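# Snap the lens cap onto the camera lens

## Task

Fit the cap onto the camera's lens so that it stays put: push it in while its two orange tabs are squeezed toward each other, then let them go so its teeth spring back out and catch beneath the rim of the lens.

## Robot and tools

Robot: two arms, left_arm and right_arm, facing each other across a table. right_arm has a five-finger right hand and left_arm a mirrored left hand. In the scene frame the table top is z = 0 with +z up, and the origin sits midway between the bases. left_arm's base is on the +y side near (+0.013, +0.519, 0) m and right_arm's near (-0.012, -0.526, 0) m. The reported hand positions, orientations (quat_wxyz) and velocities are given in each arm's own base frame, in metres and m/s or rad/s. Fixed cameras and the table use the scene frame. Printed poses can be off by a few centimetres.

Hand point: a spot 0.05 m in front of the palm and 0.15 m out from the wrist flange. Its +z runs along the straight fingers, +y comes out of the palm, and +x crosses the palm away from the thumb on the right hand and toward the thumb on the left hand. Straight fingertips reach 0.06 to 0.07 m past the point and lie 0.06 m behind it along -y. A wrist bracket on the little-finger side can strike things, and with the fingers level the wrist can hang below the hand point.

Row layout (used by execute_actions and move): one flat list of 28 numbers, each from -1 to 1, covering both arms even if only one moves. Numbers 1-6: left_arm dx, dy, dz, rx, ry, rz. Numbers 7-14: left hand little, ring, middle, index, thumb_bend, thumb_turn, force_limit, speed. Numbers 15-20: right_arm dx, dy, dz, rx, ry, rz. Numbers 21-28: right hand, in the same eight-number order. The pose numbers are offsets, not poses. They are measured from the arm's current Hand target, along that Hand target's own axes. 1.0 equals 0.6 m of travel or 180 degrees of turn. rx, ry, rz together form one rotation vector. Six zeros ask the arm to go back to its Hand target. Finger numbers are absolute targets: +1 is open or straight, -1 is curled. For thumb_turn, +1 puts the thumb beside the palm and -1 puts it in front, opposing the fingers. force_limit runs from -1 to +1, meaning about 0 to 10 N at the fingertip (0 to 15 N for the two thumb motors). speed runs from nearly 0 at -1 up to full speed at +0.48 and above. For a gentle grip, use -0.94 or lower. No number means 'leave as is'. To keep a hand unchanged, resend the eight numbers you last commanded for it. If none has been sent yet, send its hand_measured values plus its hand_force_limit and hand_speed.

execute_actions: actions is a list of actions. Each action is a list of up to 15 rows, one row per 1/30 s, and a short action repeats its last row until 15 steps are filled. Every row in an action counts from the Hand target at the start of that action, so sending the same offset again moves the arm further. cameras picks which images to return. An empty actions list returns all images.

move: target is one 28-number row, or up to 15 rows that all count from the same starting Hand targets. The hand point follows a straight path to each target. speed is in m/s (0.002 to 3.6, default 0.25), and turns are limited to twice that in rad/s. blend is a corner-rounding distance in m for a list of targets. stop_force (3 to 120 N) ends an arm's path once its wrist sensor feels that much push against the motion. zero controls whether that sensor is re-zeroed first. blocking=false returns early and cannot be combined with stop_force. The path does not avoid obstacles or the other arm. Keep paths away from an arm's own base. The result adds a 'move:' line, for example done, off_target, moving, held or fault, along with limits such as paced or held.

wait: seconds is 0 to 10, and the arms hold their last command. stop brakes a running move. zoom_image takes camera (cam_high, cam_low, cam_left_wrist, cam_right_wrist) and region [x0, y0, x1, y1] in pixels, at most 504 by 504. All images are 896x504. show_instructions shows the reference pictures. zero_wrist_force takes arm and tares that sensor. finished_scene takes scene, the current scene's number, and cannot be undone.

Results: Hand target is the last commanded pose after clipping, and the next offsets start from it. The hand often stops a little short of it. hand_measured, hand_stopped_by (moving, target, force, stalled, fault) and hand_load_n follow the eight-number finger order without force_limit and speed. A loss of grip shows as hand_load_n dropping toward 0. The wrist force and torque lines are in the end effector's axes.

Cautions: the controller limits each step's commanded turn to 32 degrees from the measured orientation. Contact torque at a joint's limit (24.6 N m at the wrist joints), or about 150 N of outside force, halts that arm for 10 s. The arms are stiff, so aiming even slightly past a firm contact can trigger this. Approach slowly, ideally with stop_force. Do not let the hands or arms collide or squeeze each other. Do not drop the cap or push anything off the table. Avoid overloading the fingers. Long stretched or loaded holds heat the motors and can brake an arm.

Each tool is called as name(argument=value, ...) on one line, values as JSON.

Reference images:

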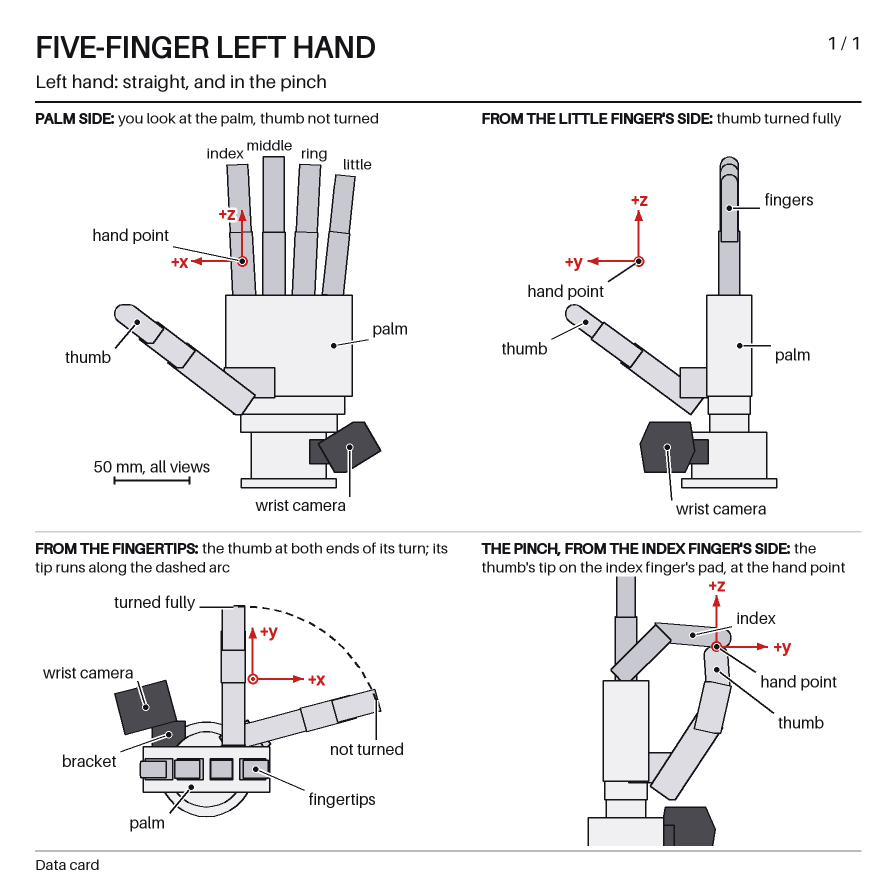

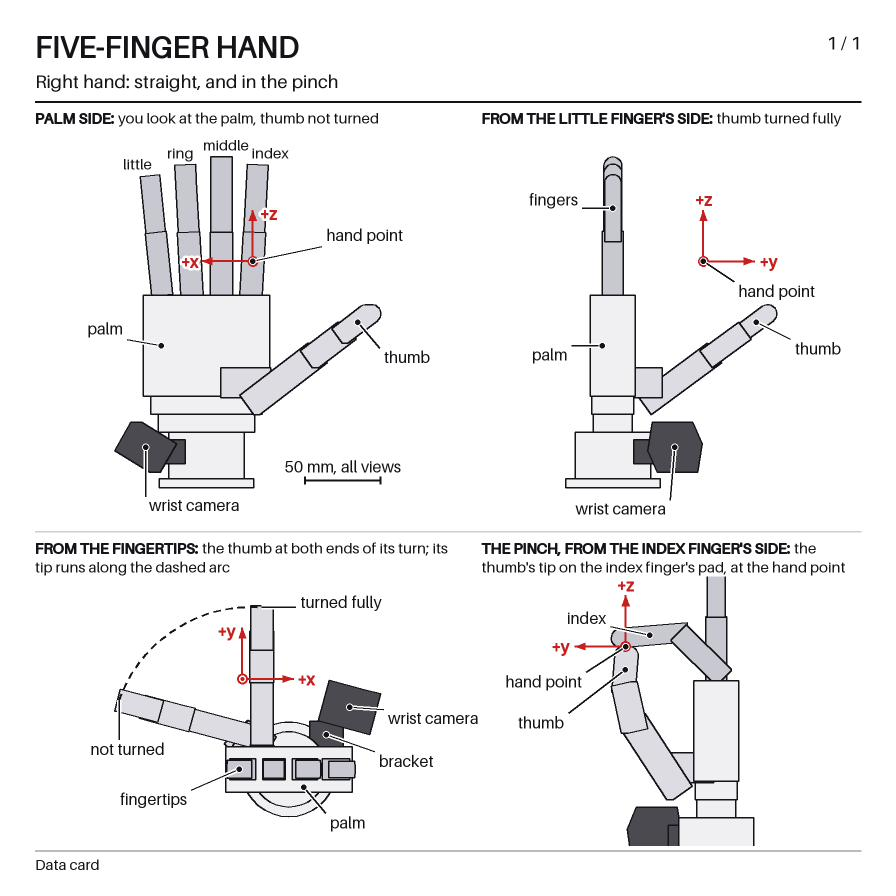

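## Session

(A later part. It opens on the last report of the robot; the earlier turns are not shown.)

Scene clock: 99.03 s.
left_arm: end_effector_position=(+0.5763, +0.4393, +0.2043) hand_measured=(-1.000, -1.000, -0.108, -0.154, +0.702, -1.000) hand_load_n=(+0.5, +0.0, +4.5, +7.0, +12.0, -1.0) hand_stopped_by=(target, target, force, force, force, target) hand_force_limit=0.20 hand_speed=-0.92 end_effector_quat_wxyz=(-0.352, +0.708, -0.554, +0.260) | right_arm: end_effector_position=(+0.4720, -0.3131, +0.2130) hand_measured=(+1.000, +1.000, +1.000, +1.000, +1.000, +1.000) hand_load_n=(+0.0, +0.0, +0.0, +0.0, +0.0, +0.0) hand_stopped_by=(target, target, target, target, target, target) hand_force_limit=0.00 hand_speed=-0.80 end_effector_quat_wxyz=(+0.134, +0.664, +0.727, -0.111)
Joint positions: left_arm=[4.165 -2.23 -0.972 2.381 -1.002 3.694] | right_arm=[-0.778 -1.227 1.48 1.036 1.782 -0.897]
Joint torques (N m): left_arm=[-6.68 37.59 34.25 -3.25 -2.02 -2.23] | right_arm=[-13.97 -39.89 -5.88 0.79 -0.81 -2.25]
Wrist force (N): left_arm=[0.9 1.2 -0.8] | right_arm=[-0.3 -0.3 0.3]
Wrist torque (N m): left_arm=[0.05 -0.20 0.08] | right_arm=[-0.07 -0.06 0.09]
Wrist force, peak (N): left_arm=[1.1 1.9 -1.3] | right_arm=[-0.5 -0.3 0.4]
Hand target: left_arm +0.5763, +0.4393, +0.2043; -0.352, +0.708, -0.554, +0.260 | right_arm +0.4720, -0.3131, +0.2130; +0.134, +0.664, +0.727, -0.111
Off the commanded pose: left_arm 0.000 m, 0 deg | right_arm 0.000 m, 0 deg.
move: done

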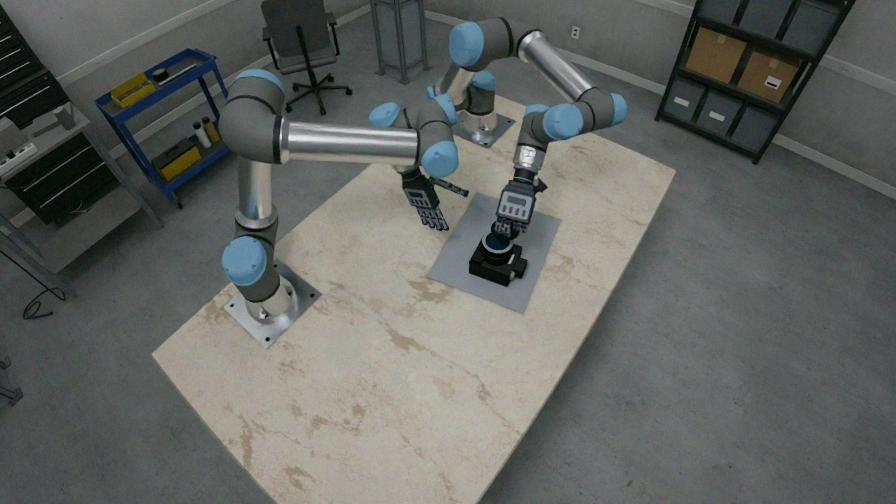

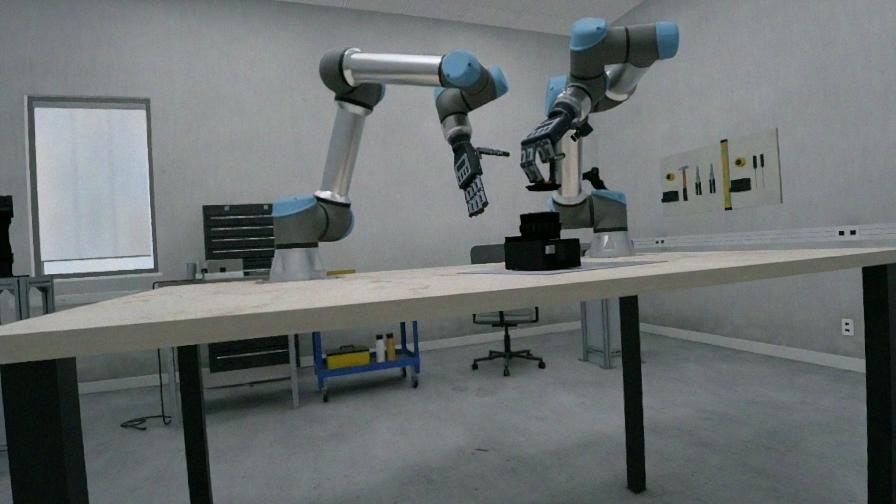

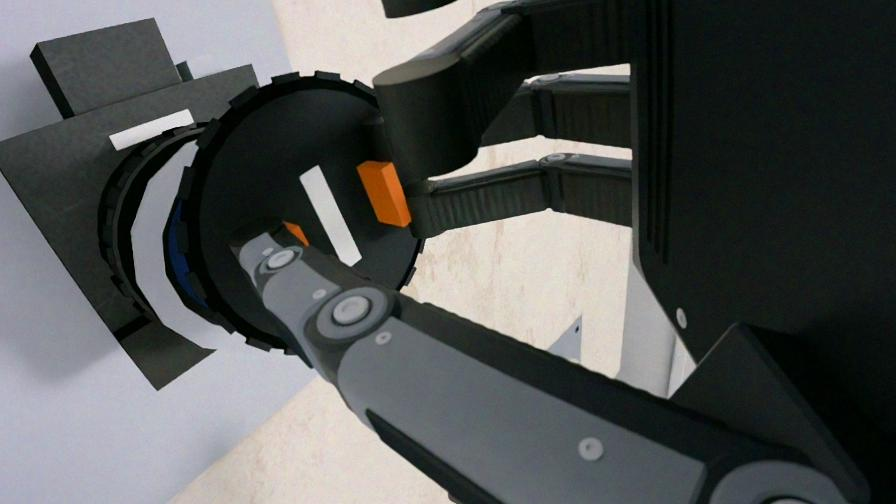

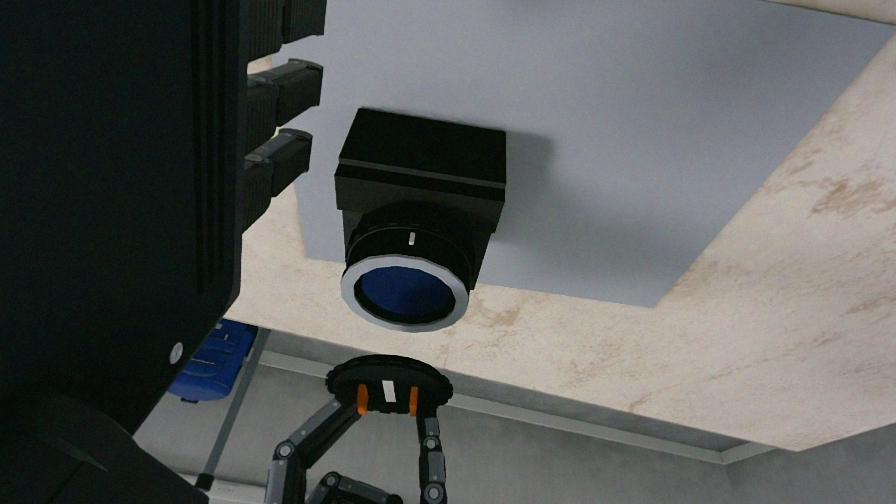

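move(target=[0.0178,0.0403,0.0295,0,0,0,-1,-1,-0.44,-0.44,0.36,-1,0.2,-0.92,0,0,0,0,0,0,1,1,1,1,1,1,0,-0.8], speed=0.06, stop_force=8, cameras=["all"])

zoom_image(camera="cam_low", region=[480, 160, 600, 280])

zoom_image(camera="cam_left_wrist", region=[100, 0, 500, 350])

zoom_image(camera="cam_right_wrist", region=[310, 210, 510, 410])

Scene clock: 103.40 s.
left_arm: end_effector_position=(+0.5779, +0.4294, +0.1741) hand_measured=(-1.000, -1.000, -0.108, -0.154, +0.702, -1.000) hand_load_n=(+0.0, +0.0, +4.5, +7.0, +12.5, -1.5) hand_stopped_by=(target, target, force, force, force, target) hand_force_limit=0.20 hand_speed=-0.92 end_effector_quat_wxyz=(-0.352, +0.708, -0.554, +0.260) | right_arm: end_effector_position=(+0.4720, -0.3131, +0.2130) hand_measured=(+1.000, +1.000, +1.000, +1.000, +1.000, +1.000) hand_load_n=(+0.0, +0.0, +0.0, +0.0, +0.0, +0.0) hand_stopped_by=(target, target, target, target, target, target) hand_force_limit=0.00 hand_speed=-0.80 end_effector_quat_wxyz=(+0.134, +0.664, +0.727, -0.111)
Joint positions: left_arm=[4.154 -2.221 -1.064 2.469 -1.01 3.685] | right_arm=[-0.778 -1.227 1.48 1.036 1.782 -0.897]
Joint torques (N m): left_arm=[-6.84 63.62 12.32 1.18 -2.18 -2.44] | right_arm=[-13.23 -39.86 -5.44 0.86 -0.8 -2.17]
Wrist force (N): left_arm=[0.7 1.4 -1.1] | right_arm=[-0.3 0.0 0.1]
Wrist torque (N m): left_arm=[0.11 -0.18 0.06] | right_arm=[-0.03 -0.04 0.09]
Wrist force, peak (N): left_arm=[0.9 1.8 -1.1] | right_arm=[-0.5 -0.2 0.4]
Hand target: left_arm +0.5779, +0.4294, +0.1741; -0.352, +0.708, -0.554, +0.260 | right_arm +0.4720, -0.3131, +0.2130; +0.134, +0.664, +0.727, -0.111
Off the commanded pose: left_arm 0.000 m, 0 deg | right_arm 0.000 m, 0 deg.
move: done

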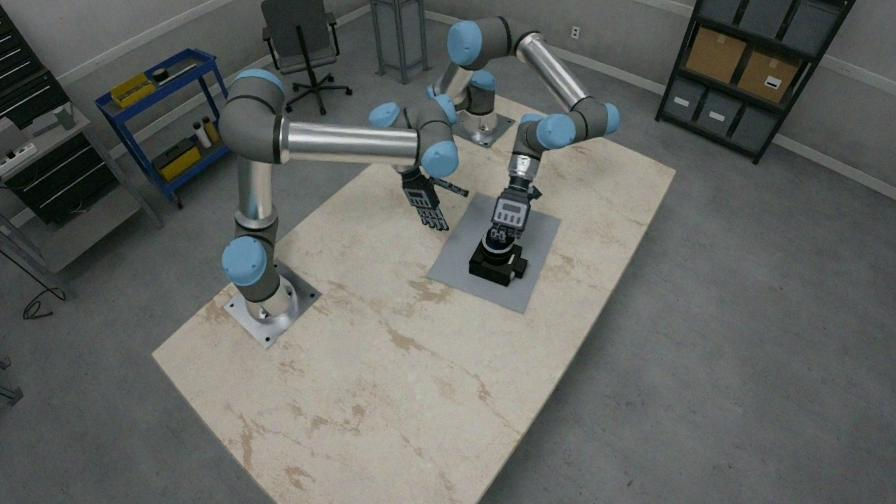

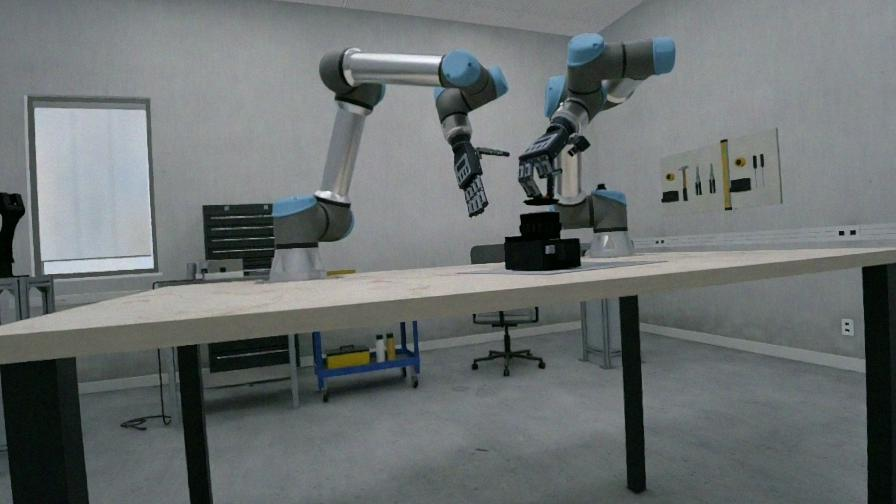

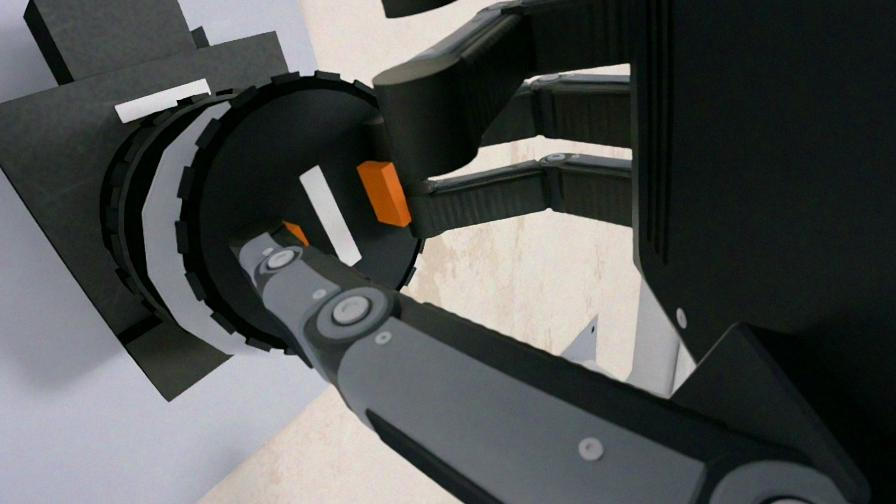

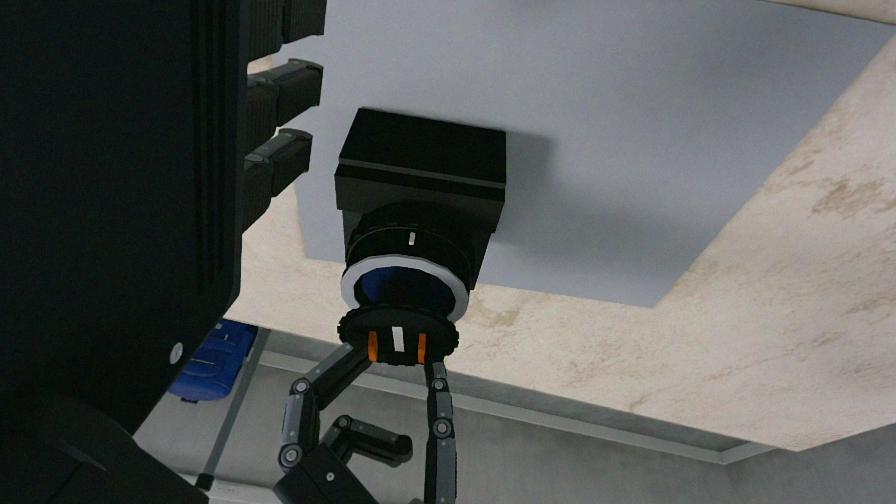

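Scaled by 4.200 from the camera's 896x504 image, which has a finer 1280x720 frame.

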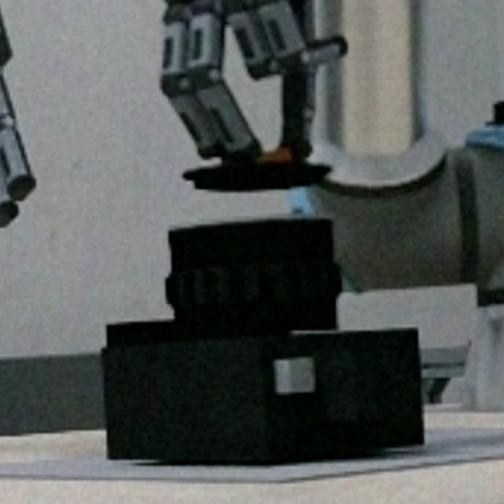

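Scaled by 1.260 from the camera's 896x504 image, which has a finer 1280x720 frame.

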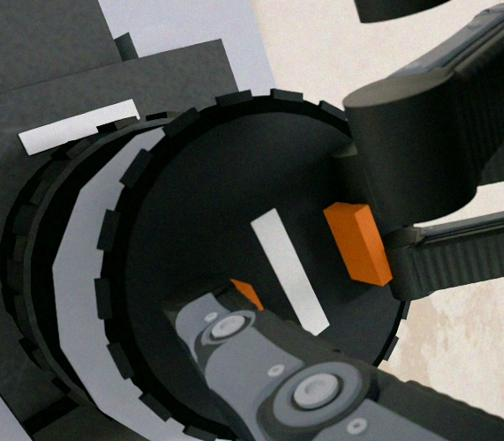

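Scaled by 2.520 from the camera's 896x504 image, which has a finer 1280x720 frame.

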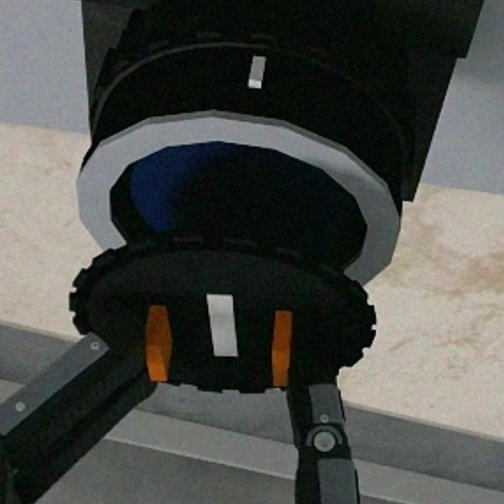

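move(target=[0.0087,0.0131,0.0103,0,0,0,-1,-1,-0.44,-0.44,0.36,-1,0.2,-0.92,0,0,0,0,0,0,1,1,1,1,1,1,0,-0.8], speed=0.05, stop_force=6, cameras=["all"])

zoom_image(camera="cam_low", region=[490, 170, 590, 270])

zoom_image(camera="cam_left_wrist", region=[100, 50, 450, 400])

zoom_image(camera="cam_right_wrist", region=[310, 210, 510, 410])

Scene clock: 107.23 s.
left_arm: end_effector_position=(+0.5791, +0.4245, +0.1640) hand_measured=(-1.000, -1.000, -0.108, -0.154, +0.702, -1.000) hand_load_n=(+0.0, +0.0, +4.5, +7.0, +12.0, -1.0) hand_stopped_by=(target, target, force, force, force, target) hand_force_limit=0.20 hand_speed=-0.92 end_effector_quat_wxyz=(-0.352, +0.708, -0.554, +0.260) | right_arm: end_effector_position=(+0.4720, -0.3131, +0.2130) hand_measured=(+1.000, +1.000, +1.000, +1.000, +1.000, +1.000) hand_load_n=(+0.0, +0.0, +0.0, +0.0, +0.0, +0.0) hand_stopped_by=(target, target, target, target, target, target) hand_force_limit=0.00 hand_speed=-0.80 end_effector_quat_wxyz=(+0.134, +0.664, +0.727, -0.111)
Joint positions: left_arm=[4.147 -2.218 -1.095 2.499 -1.014 3.679] | right_arm=[-0.778 -1.227 1.48 1.036 1.782 -0.897]
Joint torques (N m): left_arm=[-7.37 64.69 12.1 1.21 -2.04 -2.39] | right_arm=[-13.35 -40.19 -5.4 0.87 -0.65 -2.18]
Wrist force (N): left_arm=[0.7 1.6 -0.8] | right_arm=[-0.3 -0.3 0.2]
Wrist torque (N m): left_arm=[0.11 -0.18 0.05] | right_arm=[-0.06 -0.06 0.09]
Wrist force, peak (N): left_arm=[0.9 1.6 -1.3] | right_arm=[-0.5 -0.3 0.4]
Hand target: left_arm +0.5791, +0.4245, +0.1640; -0.352, +0.708, -0.554, +0.260 | right_arm +0.4720, -0.3131, +0.2130; +0.134, +0.664, +0.727, -0.111
Off the commanded pose: left_arm 0.000 m, 0 deg | right_arm 0.000 m, 0 deg.
move: done

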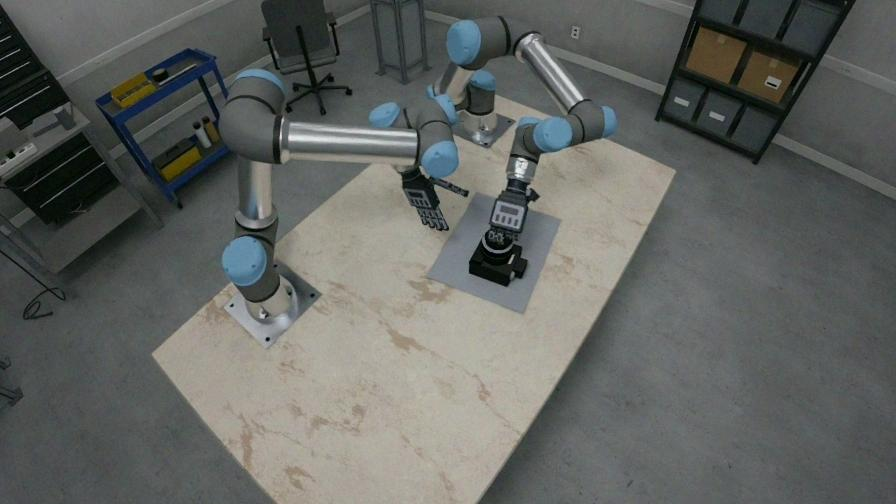

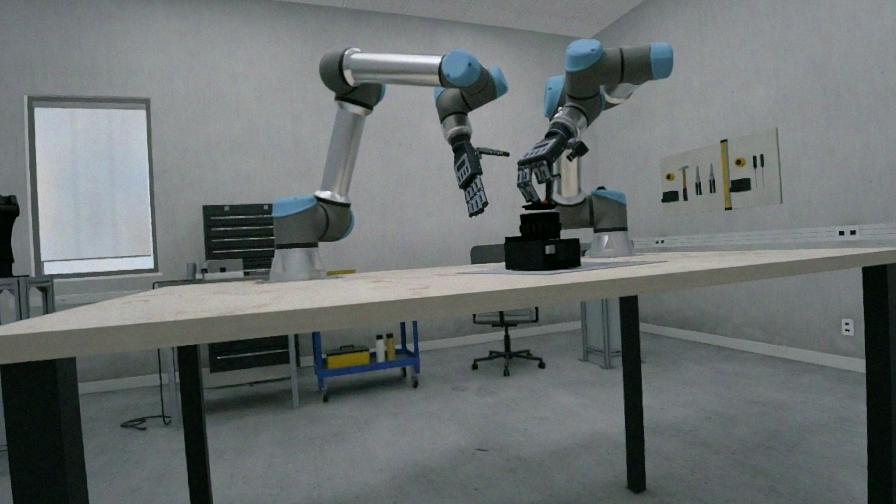

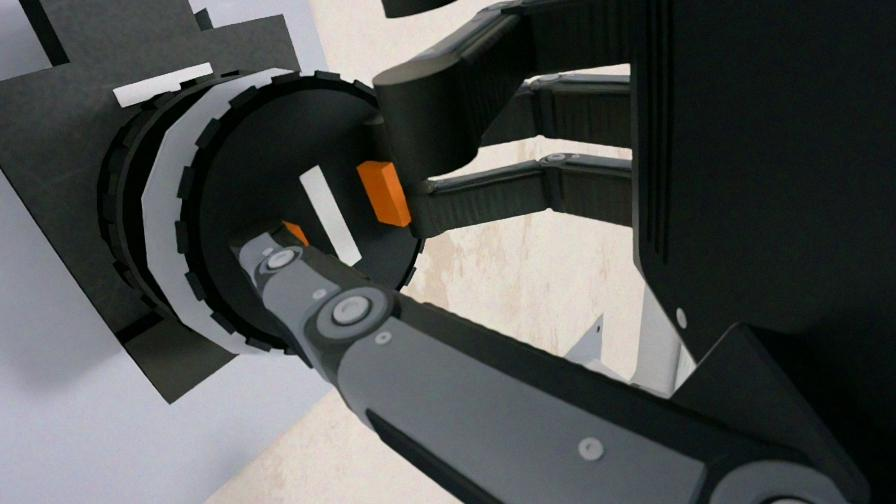

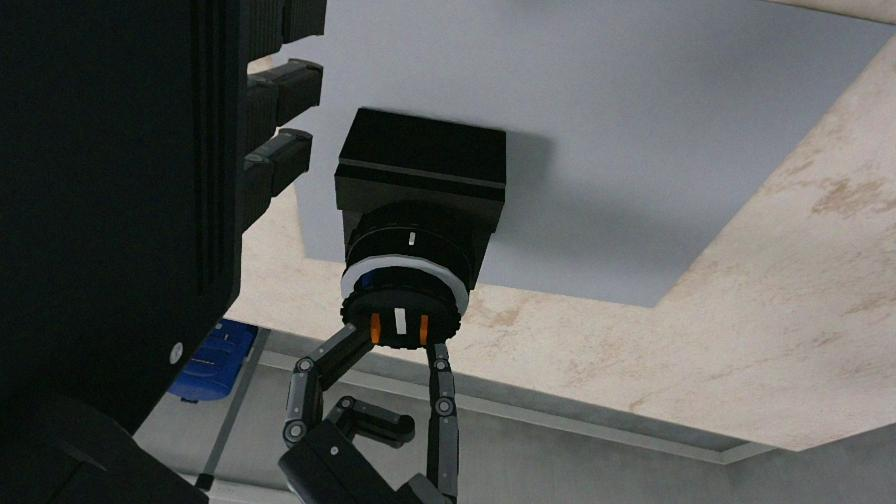

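Scaled by 5.040 from the camera's 896x504 image, which has a finer 1280x720 frame.

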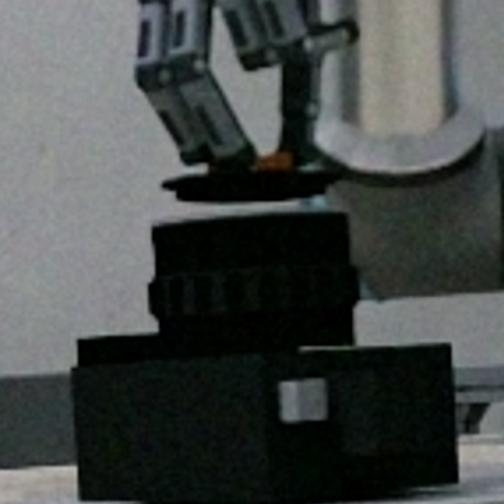

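Scaled by 1.440 from the camera's 896x504 image, which has a finer 1280x720 frame.

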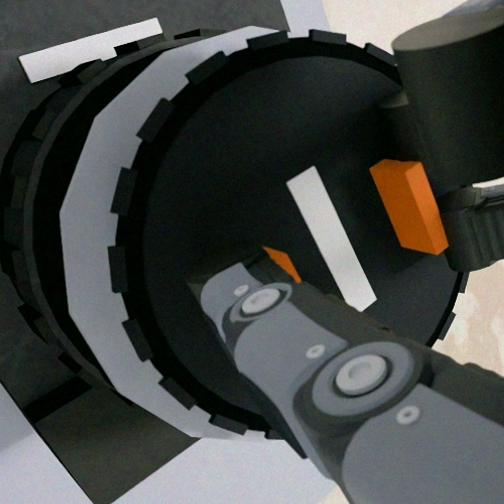

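Scaled by 2.520 from the camera's 896x504 image, which has a finer 1280x720 frame.

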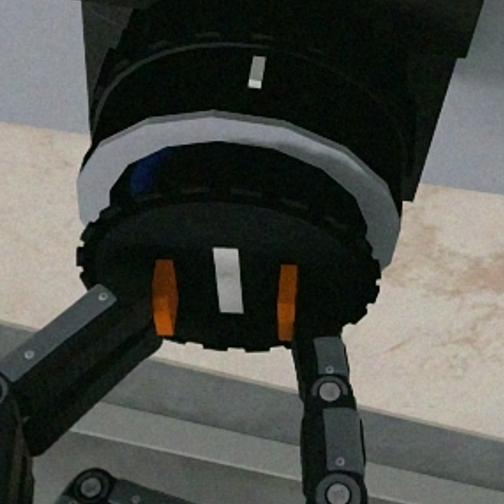

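zoom_image(camera="cam_low", region=[505, 190, 575, 250])

zoom_image(camera="cam_right_wrist", region=[330, 190, 480, 360])

Scaled by 7.200 from the camera's 896x504 image, which has a finer 1280x720 frame.

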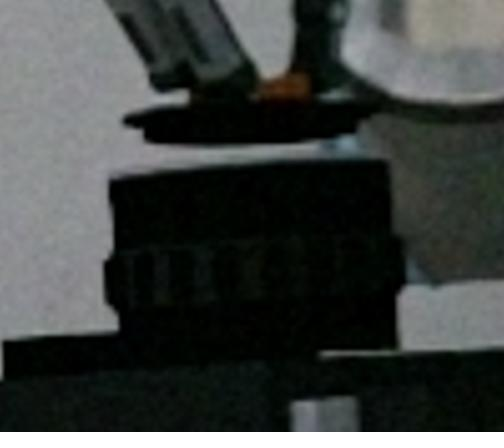

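Scaled by 2.965 from the camera's 896x504 image, which has a finer 1280x720 frame.

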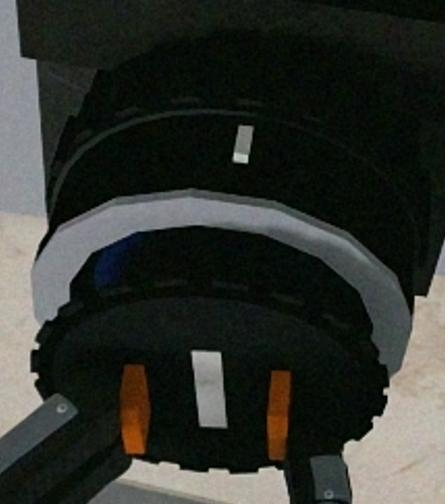

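move(target=[0.0003,0.0105,0.0082,0,0,0,-1,-1,-0.44,-0.44,0.36,-1,0.2,-0.92,0,0,0,0,0,0,1,1,1,1,1,1,0,-0.8], speed=0.015, stop_force=5, cameras=["all"])

zoom_image(camera="cam_low", region=[505, 190, 575, 250])

zoom_image(camera="cam_left_wrist", region=[100, 50, 450, 400])

zoom_image(camera="cam_right_wrist", region=[330, 190, 480, 360])

Scene clock: 111.97 s.
left_arm: end_effector_position=(+0.5791, +0.4245, +0.1560) hand_measured=(-1.000, -1.000, -0.108, -0.154, +0.702, -1.000) hand_load_n=(+0.0, +0.5, +4.5, +7.5, +12.0, -1.0) hand_stopped_by=(target, target, force, force, force, target) hand_force_limit=0.20 hand_speed=-0.92 end_effector_quat_wxyz=(-0.352, +0.708, -0.554, +0.260) | right_arm: end_effector_position=(+0.4720, -0.3131, +0.2130) hand_measured=(+1.000, +1.000, +1.000, +1.000, +1.000, +1.000) hand_load_n=(+0.0, +0.0, +0.0, +0.0, -0.5, -0.5) hand_stopped_by=(target, target, target, target, target, target) hand_force_limit=0.00 hand_speed=-0.80 end_effector_quat_wxyz=(+0.134, +0.664, +0.727, -0.111)
Joint positions: left_arm=[4.147 -2.221 -1.109 2.517 -1.014 3.679] | right_arm=[-0.778 -1.227 1.48 1.036 1.782 -0.897]
Joint torques (N m): left_arm=[-1.57 35.26 11.16 1.32 -1.14 0.25] | right_arm=[-13.28 -40.43 -5.27 0.78 -0.57 -2.07]
Wrist force (N): left_arm=[1.4 -0.1 -1.7] | right_arm=[-0.3 -0.2 0.1]
Wrist torque (N m): left_arm=[0.07 -0.21 0.07] | right_arm=[-0.05 -0.06 0.09]
Wrist force, peak (N): left_arm=[1.8 0.1 -1.7] | right_arm=[-0.6 -0.4 0.3]
Hand target: left_arm +0.5791, +0.4245, +0.1560; -0.352, +0.708, -0.554, +0.260 | right_arm +0.4720, -0.3131, +0.2130; +0.134, +0.664, +0.727, -0.111
Off the commanded pose: left_arm 0.000 m, 0 deg | right_arm 0.000 m, 0 deg.
move: done

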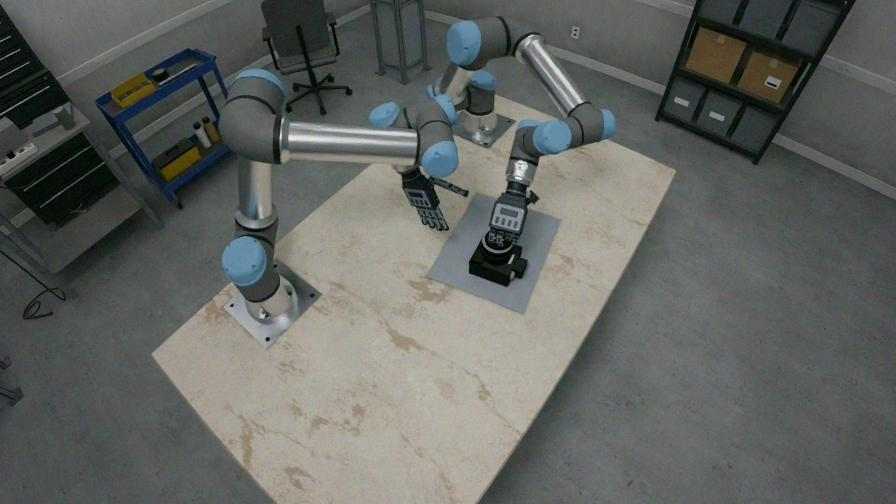

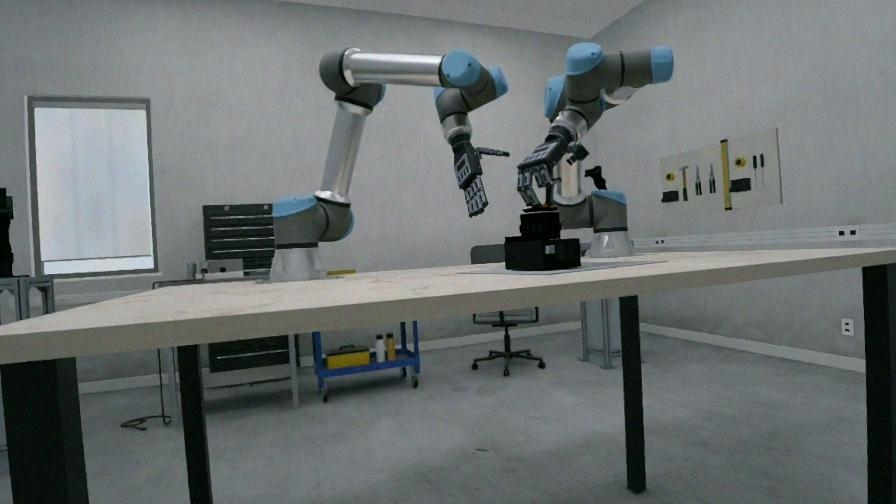

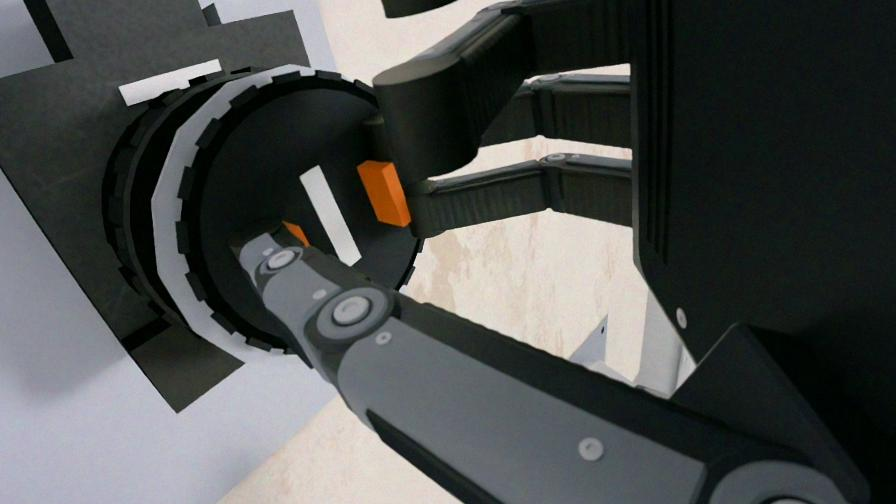

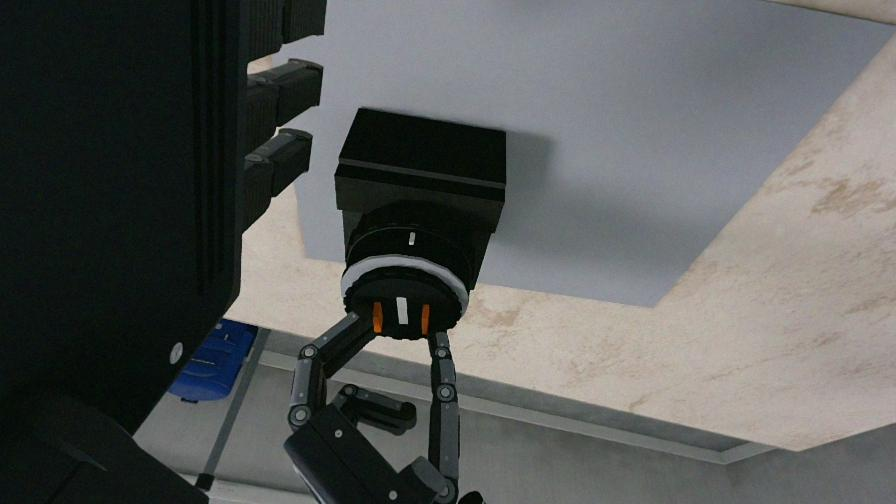

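Scaled by 7.200 from the camera's 896x504 image, which has a finer 1280x720 frame.

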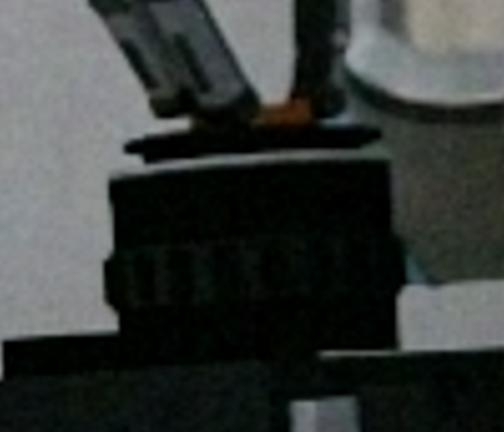

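Scaled by 1.440 from the camera's 896x504 image, which has a finer 1280x720 frame.

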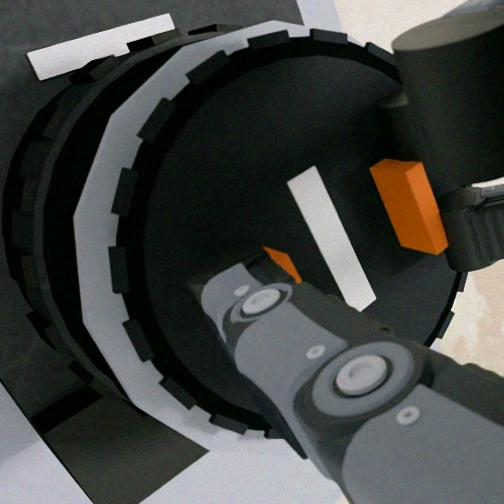

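Scaled by 2.965 from the camera's 896x504 image, which has a finer 1280x720 frame.

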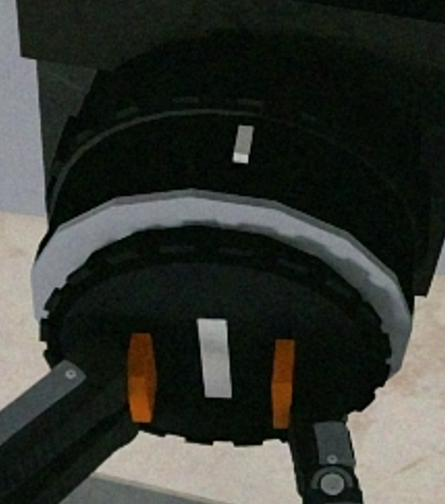

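move(target=[[0.002,0,0,0,0,0,-1,-1,-0.44,-0.44,0.36,-1,0.2,-0.92,0,0,0,0,0,0,1,1,1,1,1,1,0,-0.8],[0.0021,0.0052,0.0041,0,0,0,-1,-1,-0.44,-0.44,0.36,-1,0.2,-0.92,0,0,0,0,0,0,1,1,1,1,1,1,0,-0.8]], speed=0.01, stop_force=8, cameras=["all"])

zoom_image(camera="cam_low", region=[505, 190, 575, 250])

zoom_image(camera="cam_left_wrist", region=[100, 50, 450, 400])

zoom_image(camera="cam_right_wrist", region=[330, 190, 480, 360])

Scene clock: 115.47 s.
left_arm: end_effector_position=(+0.5794, +0.4234, +0.1531) hand_measured=(-1.000, -1.000, -0.108, -0.154, +0.702, -1.000) hand_load_n=(+0.0, +0.0, +5.0, +8.0, +10.5, +0.5) hand_stopped_by=(target, target, force, force, force, target) hand_force_limit=0.20 hand_speed=-0.92 end_effector_quat_wxyz=(-0.352, +0.708, -0.555, +0.260) | right_arm: end_effector_position=(+0.4720, -0.3131, +0.2130) hand_measured=(+1.000, +1.000, +1.000, +1.000, +1.000, +1.000) hand_load_n=(+0.0, +0.0, +0.0, +0.5, +0.0, +0.0) hand_stopped_by=(target, target, target, target, target, target) hand_force_limit=0.00 hand_speed=-0.80 end_effector_quat_wxyz=(+0.134, +0.664, +0.727, -0.111)
Joint positions: left_arm=[4.146 -2.221 -1.117 2.526 -1.015 3.678] | right_arm=[-0.778 -1.227 1.48 1.036 1.782 -0.897]
Joint torques (N m): left_arm=[-1.26 58.01 29.09 -3.05 -3.1 -1.28] | right_arm=[-12.89 -39.83 -5.48 0.81 -0.67 -2.02]
Wrist force (N): left_arm=[3.7 -6.3 -5.4] | right_arm=[-0.5 0.0 0.2]
Wrist torque (N m): left_arm=[-0.15 -0.30 0.13] | right_arm=[-0.04 -0.03 0.08]
Wrist force, peak (N): left_arm=[4.0 -9.3 -7.6] | right_arm=[-0.6 -0.5 0.4]
Hand target: left_arm +0.5794, +0.4234, +0.1531; -0.352, +0.708, -0.555, +0.260 (not the last commanded pose) | right_arm +0.4720, -0.3131, +0.2130; +0.134, +0.664, +0.727, -0.111
Off the commanded pose: left_arm 0.001 m, 0 deg | right_arm 0.000 m, 0 deg.
move: contact (left_arm); path passed 1 of 2 targets

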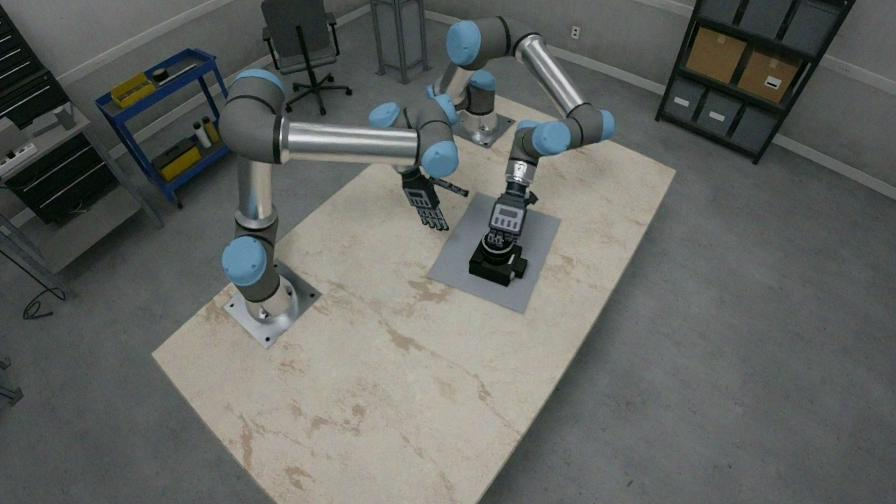

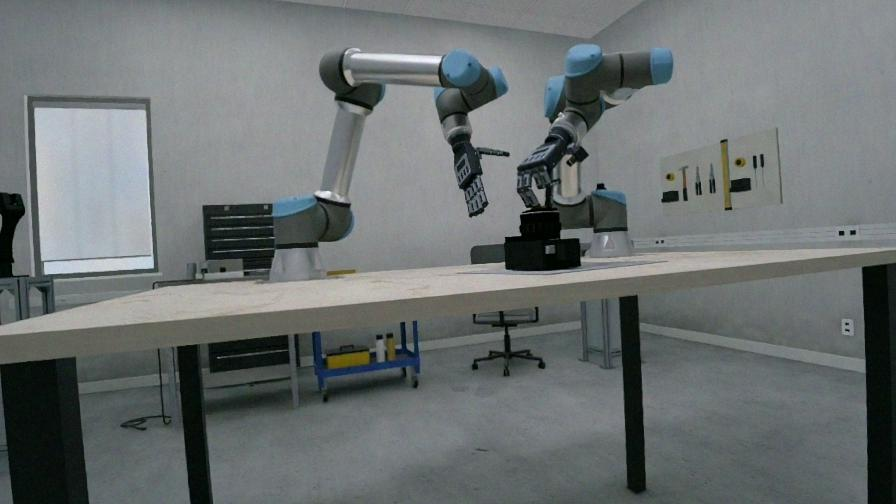

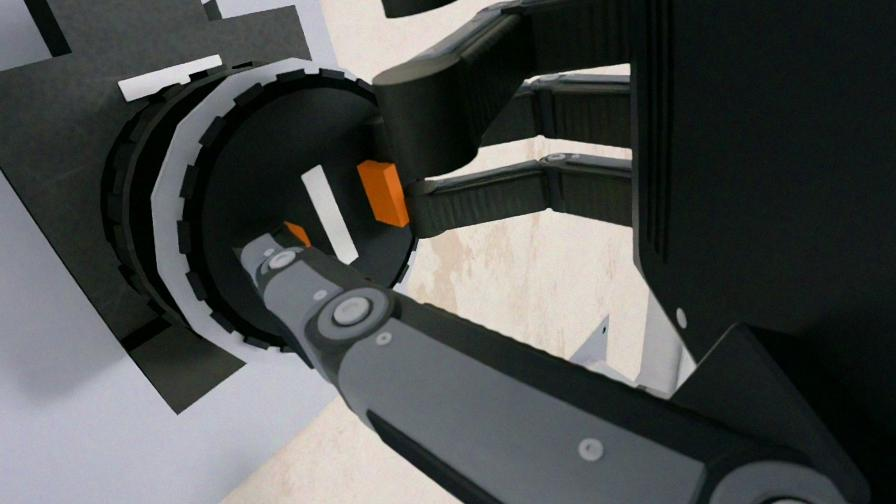

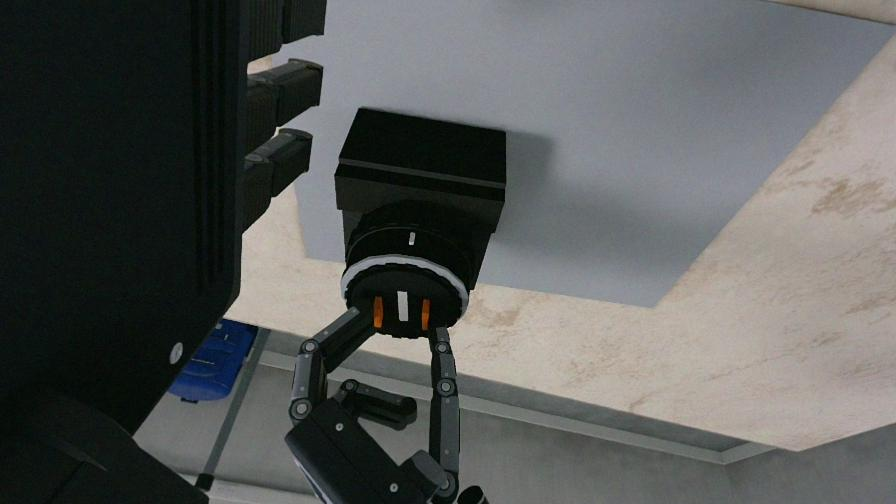

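Scaled by 7.200 from the camera's 896x504 image, which has a finer 1280x720 frame.

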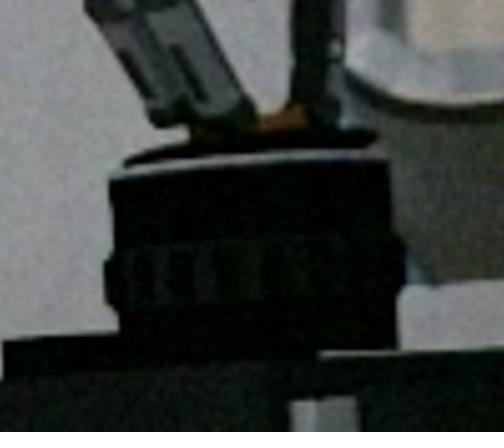

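Scaled by 1.440 from the camera's 896x504 image, which has a finer 1280x720 frame.

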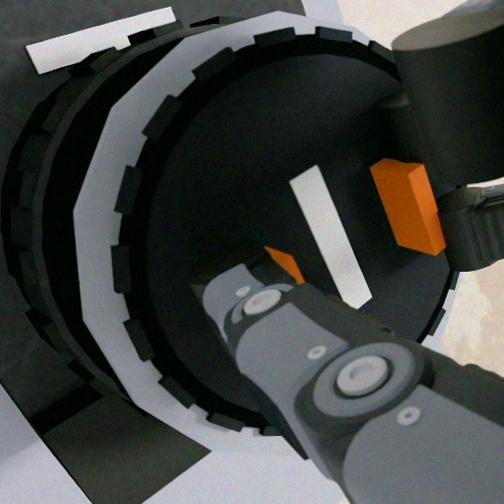

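Scaled by 2.965 from the camera's 896x504 image, which has a finer 1280x720 frame.

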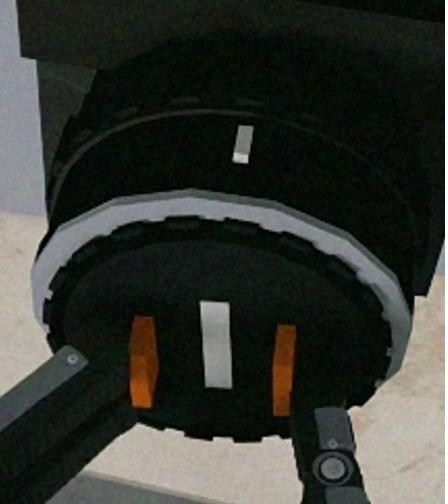

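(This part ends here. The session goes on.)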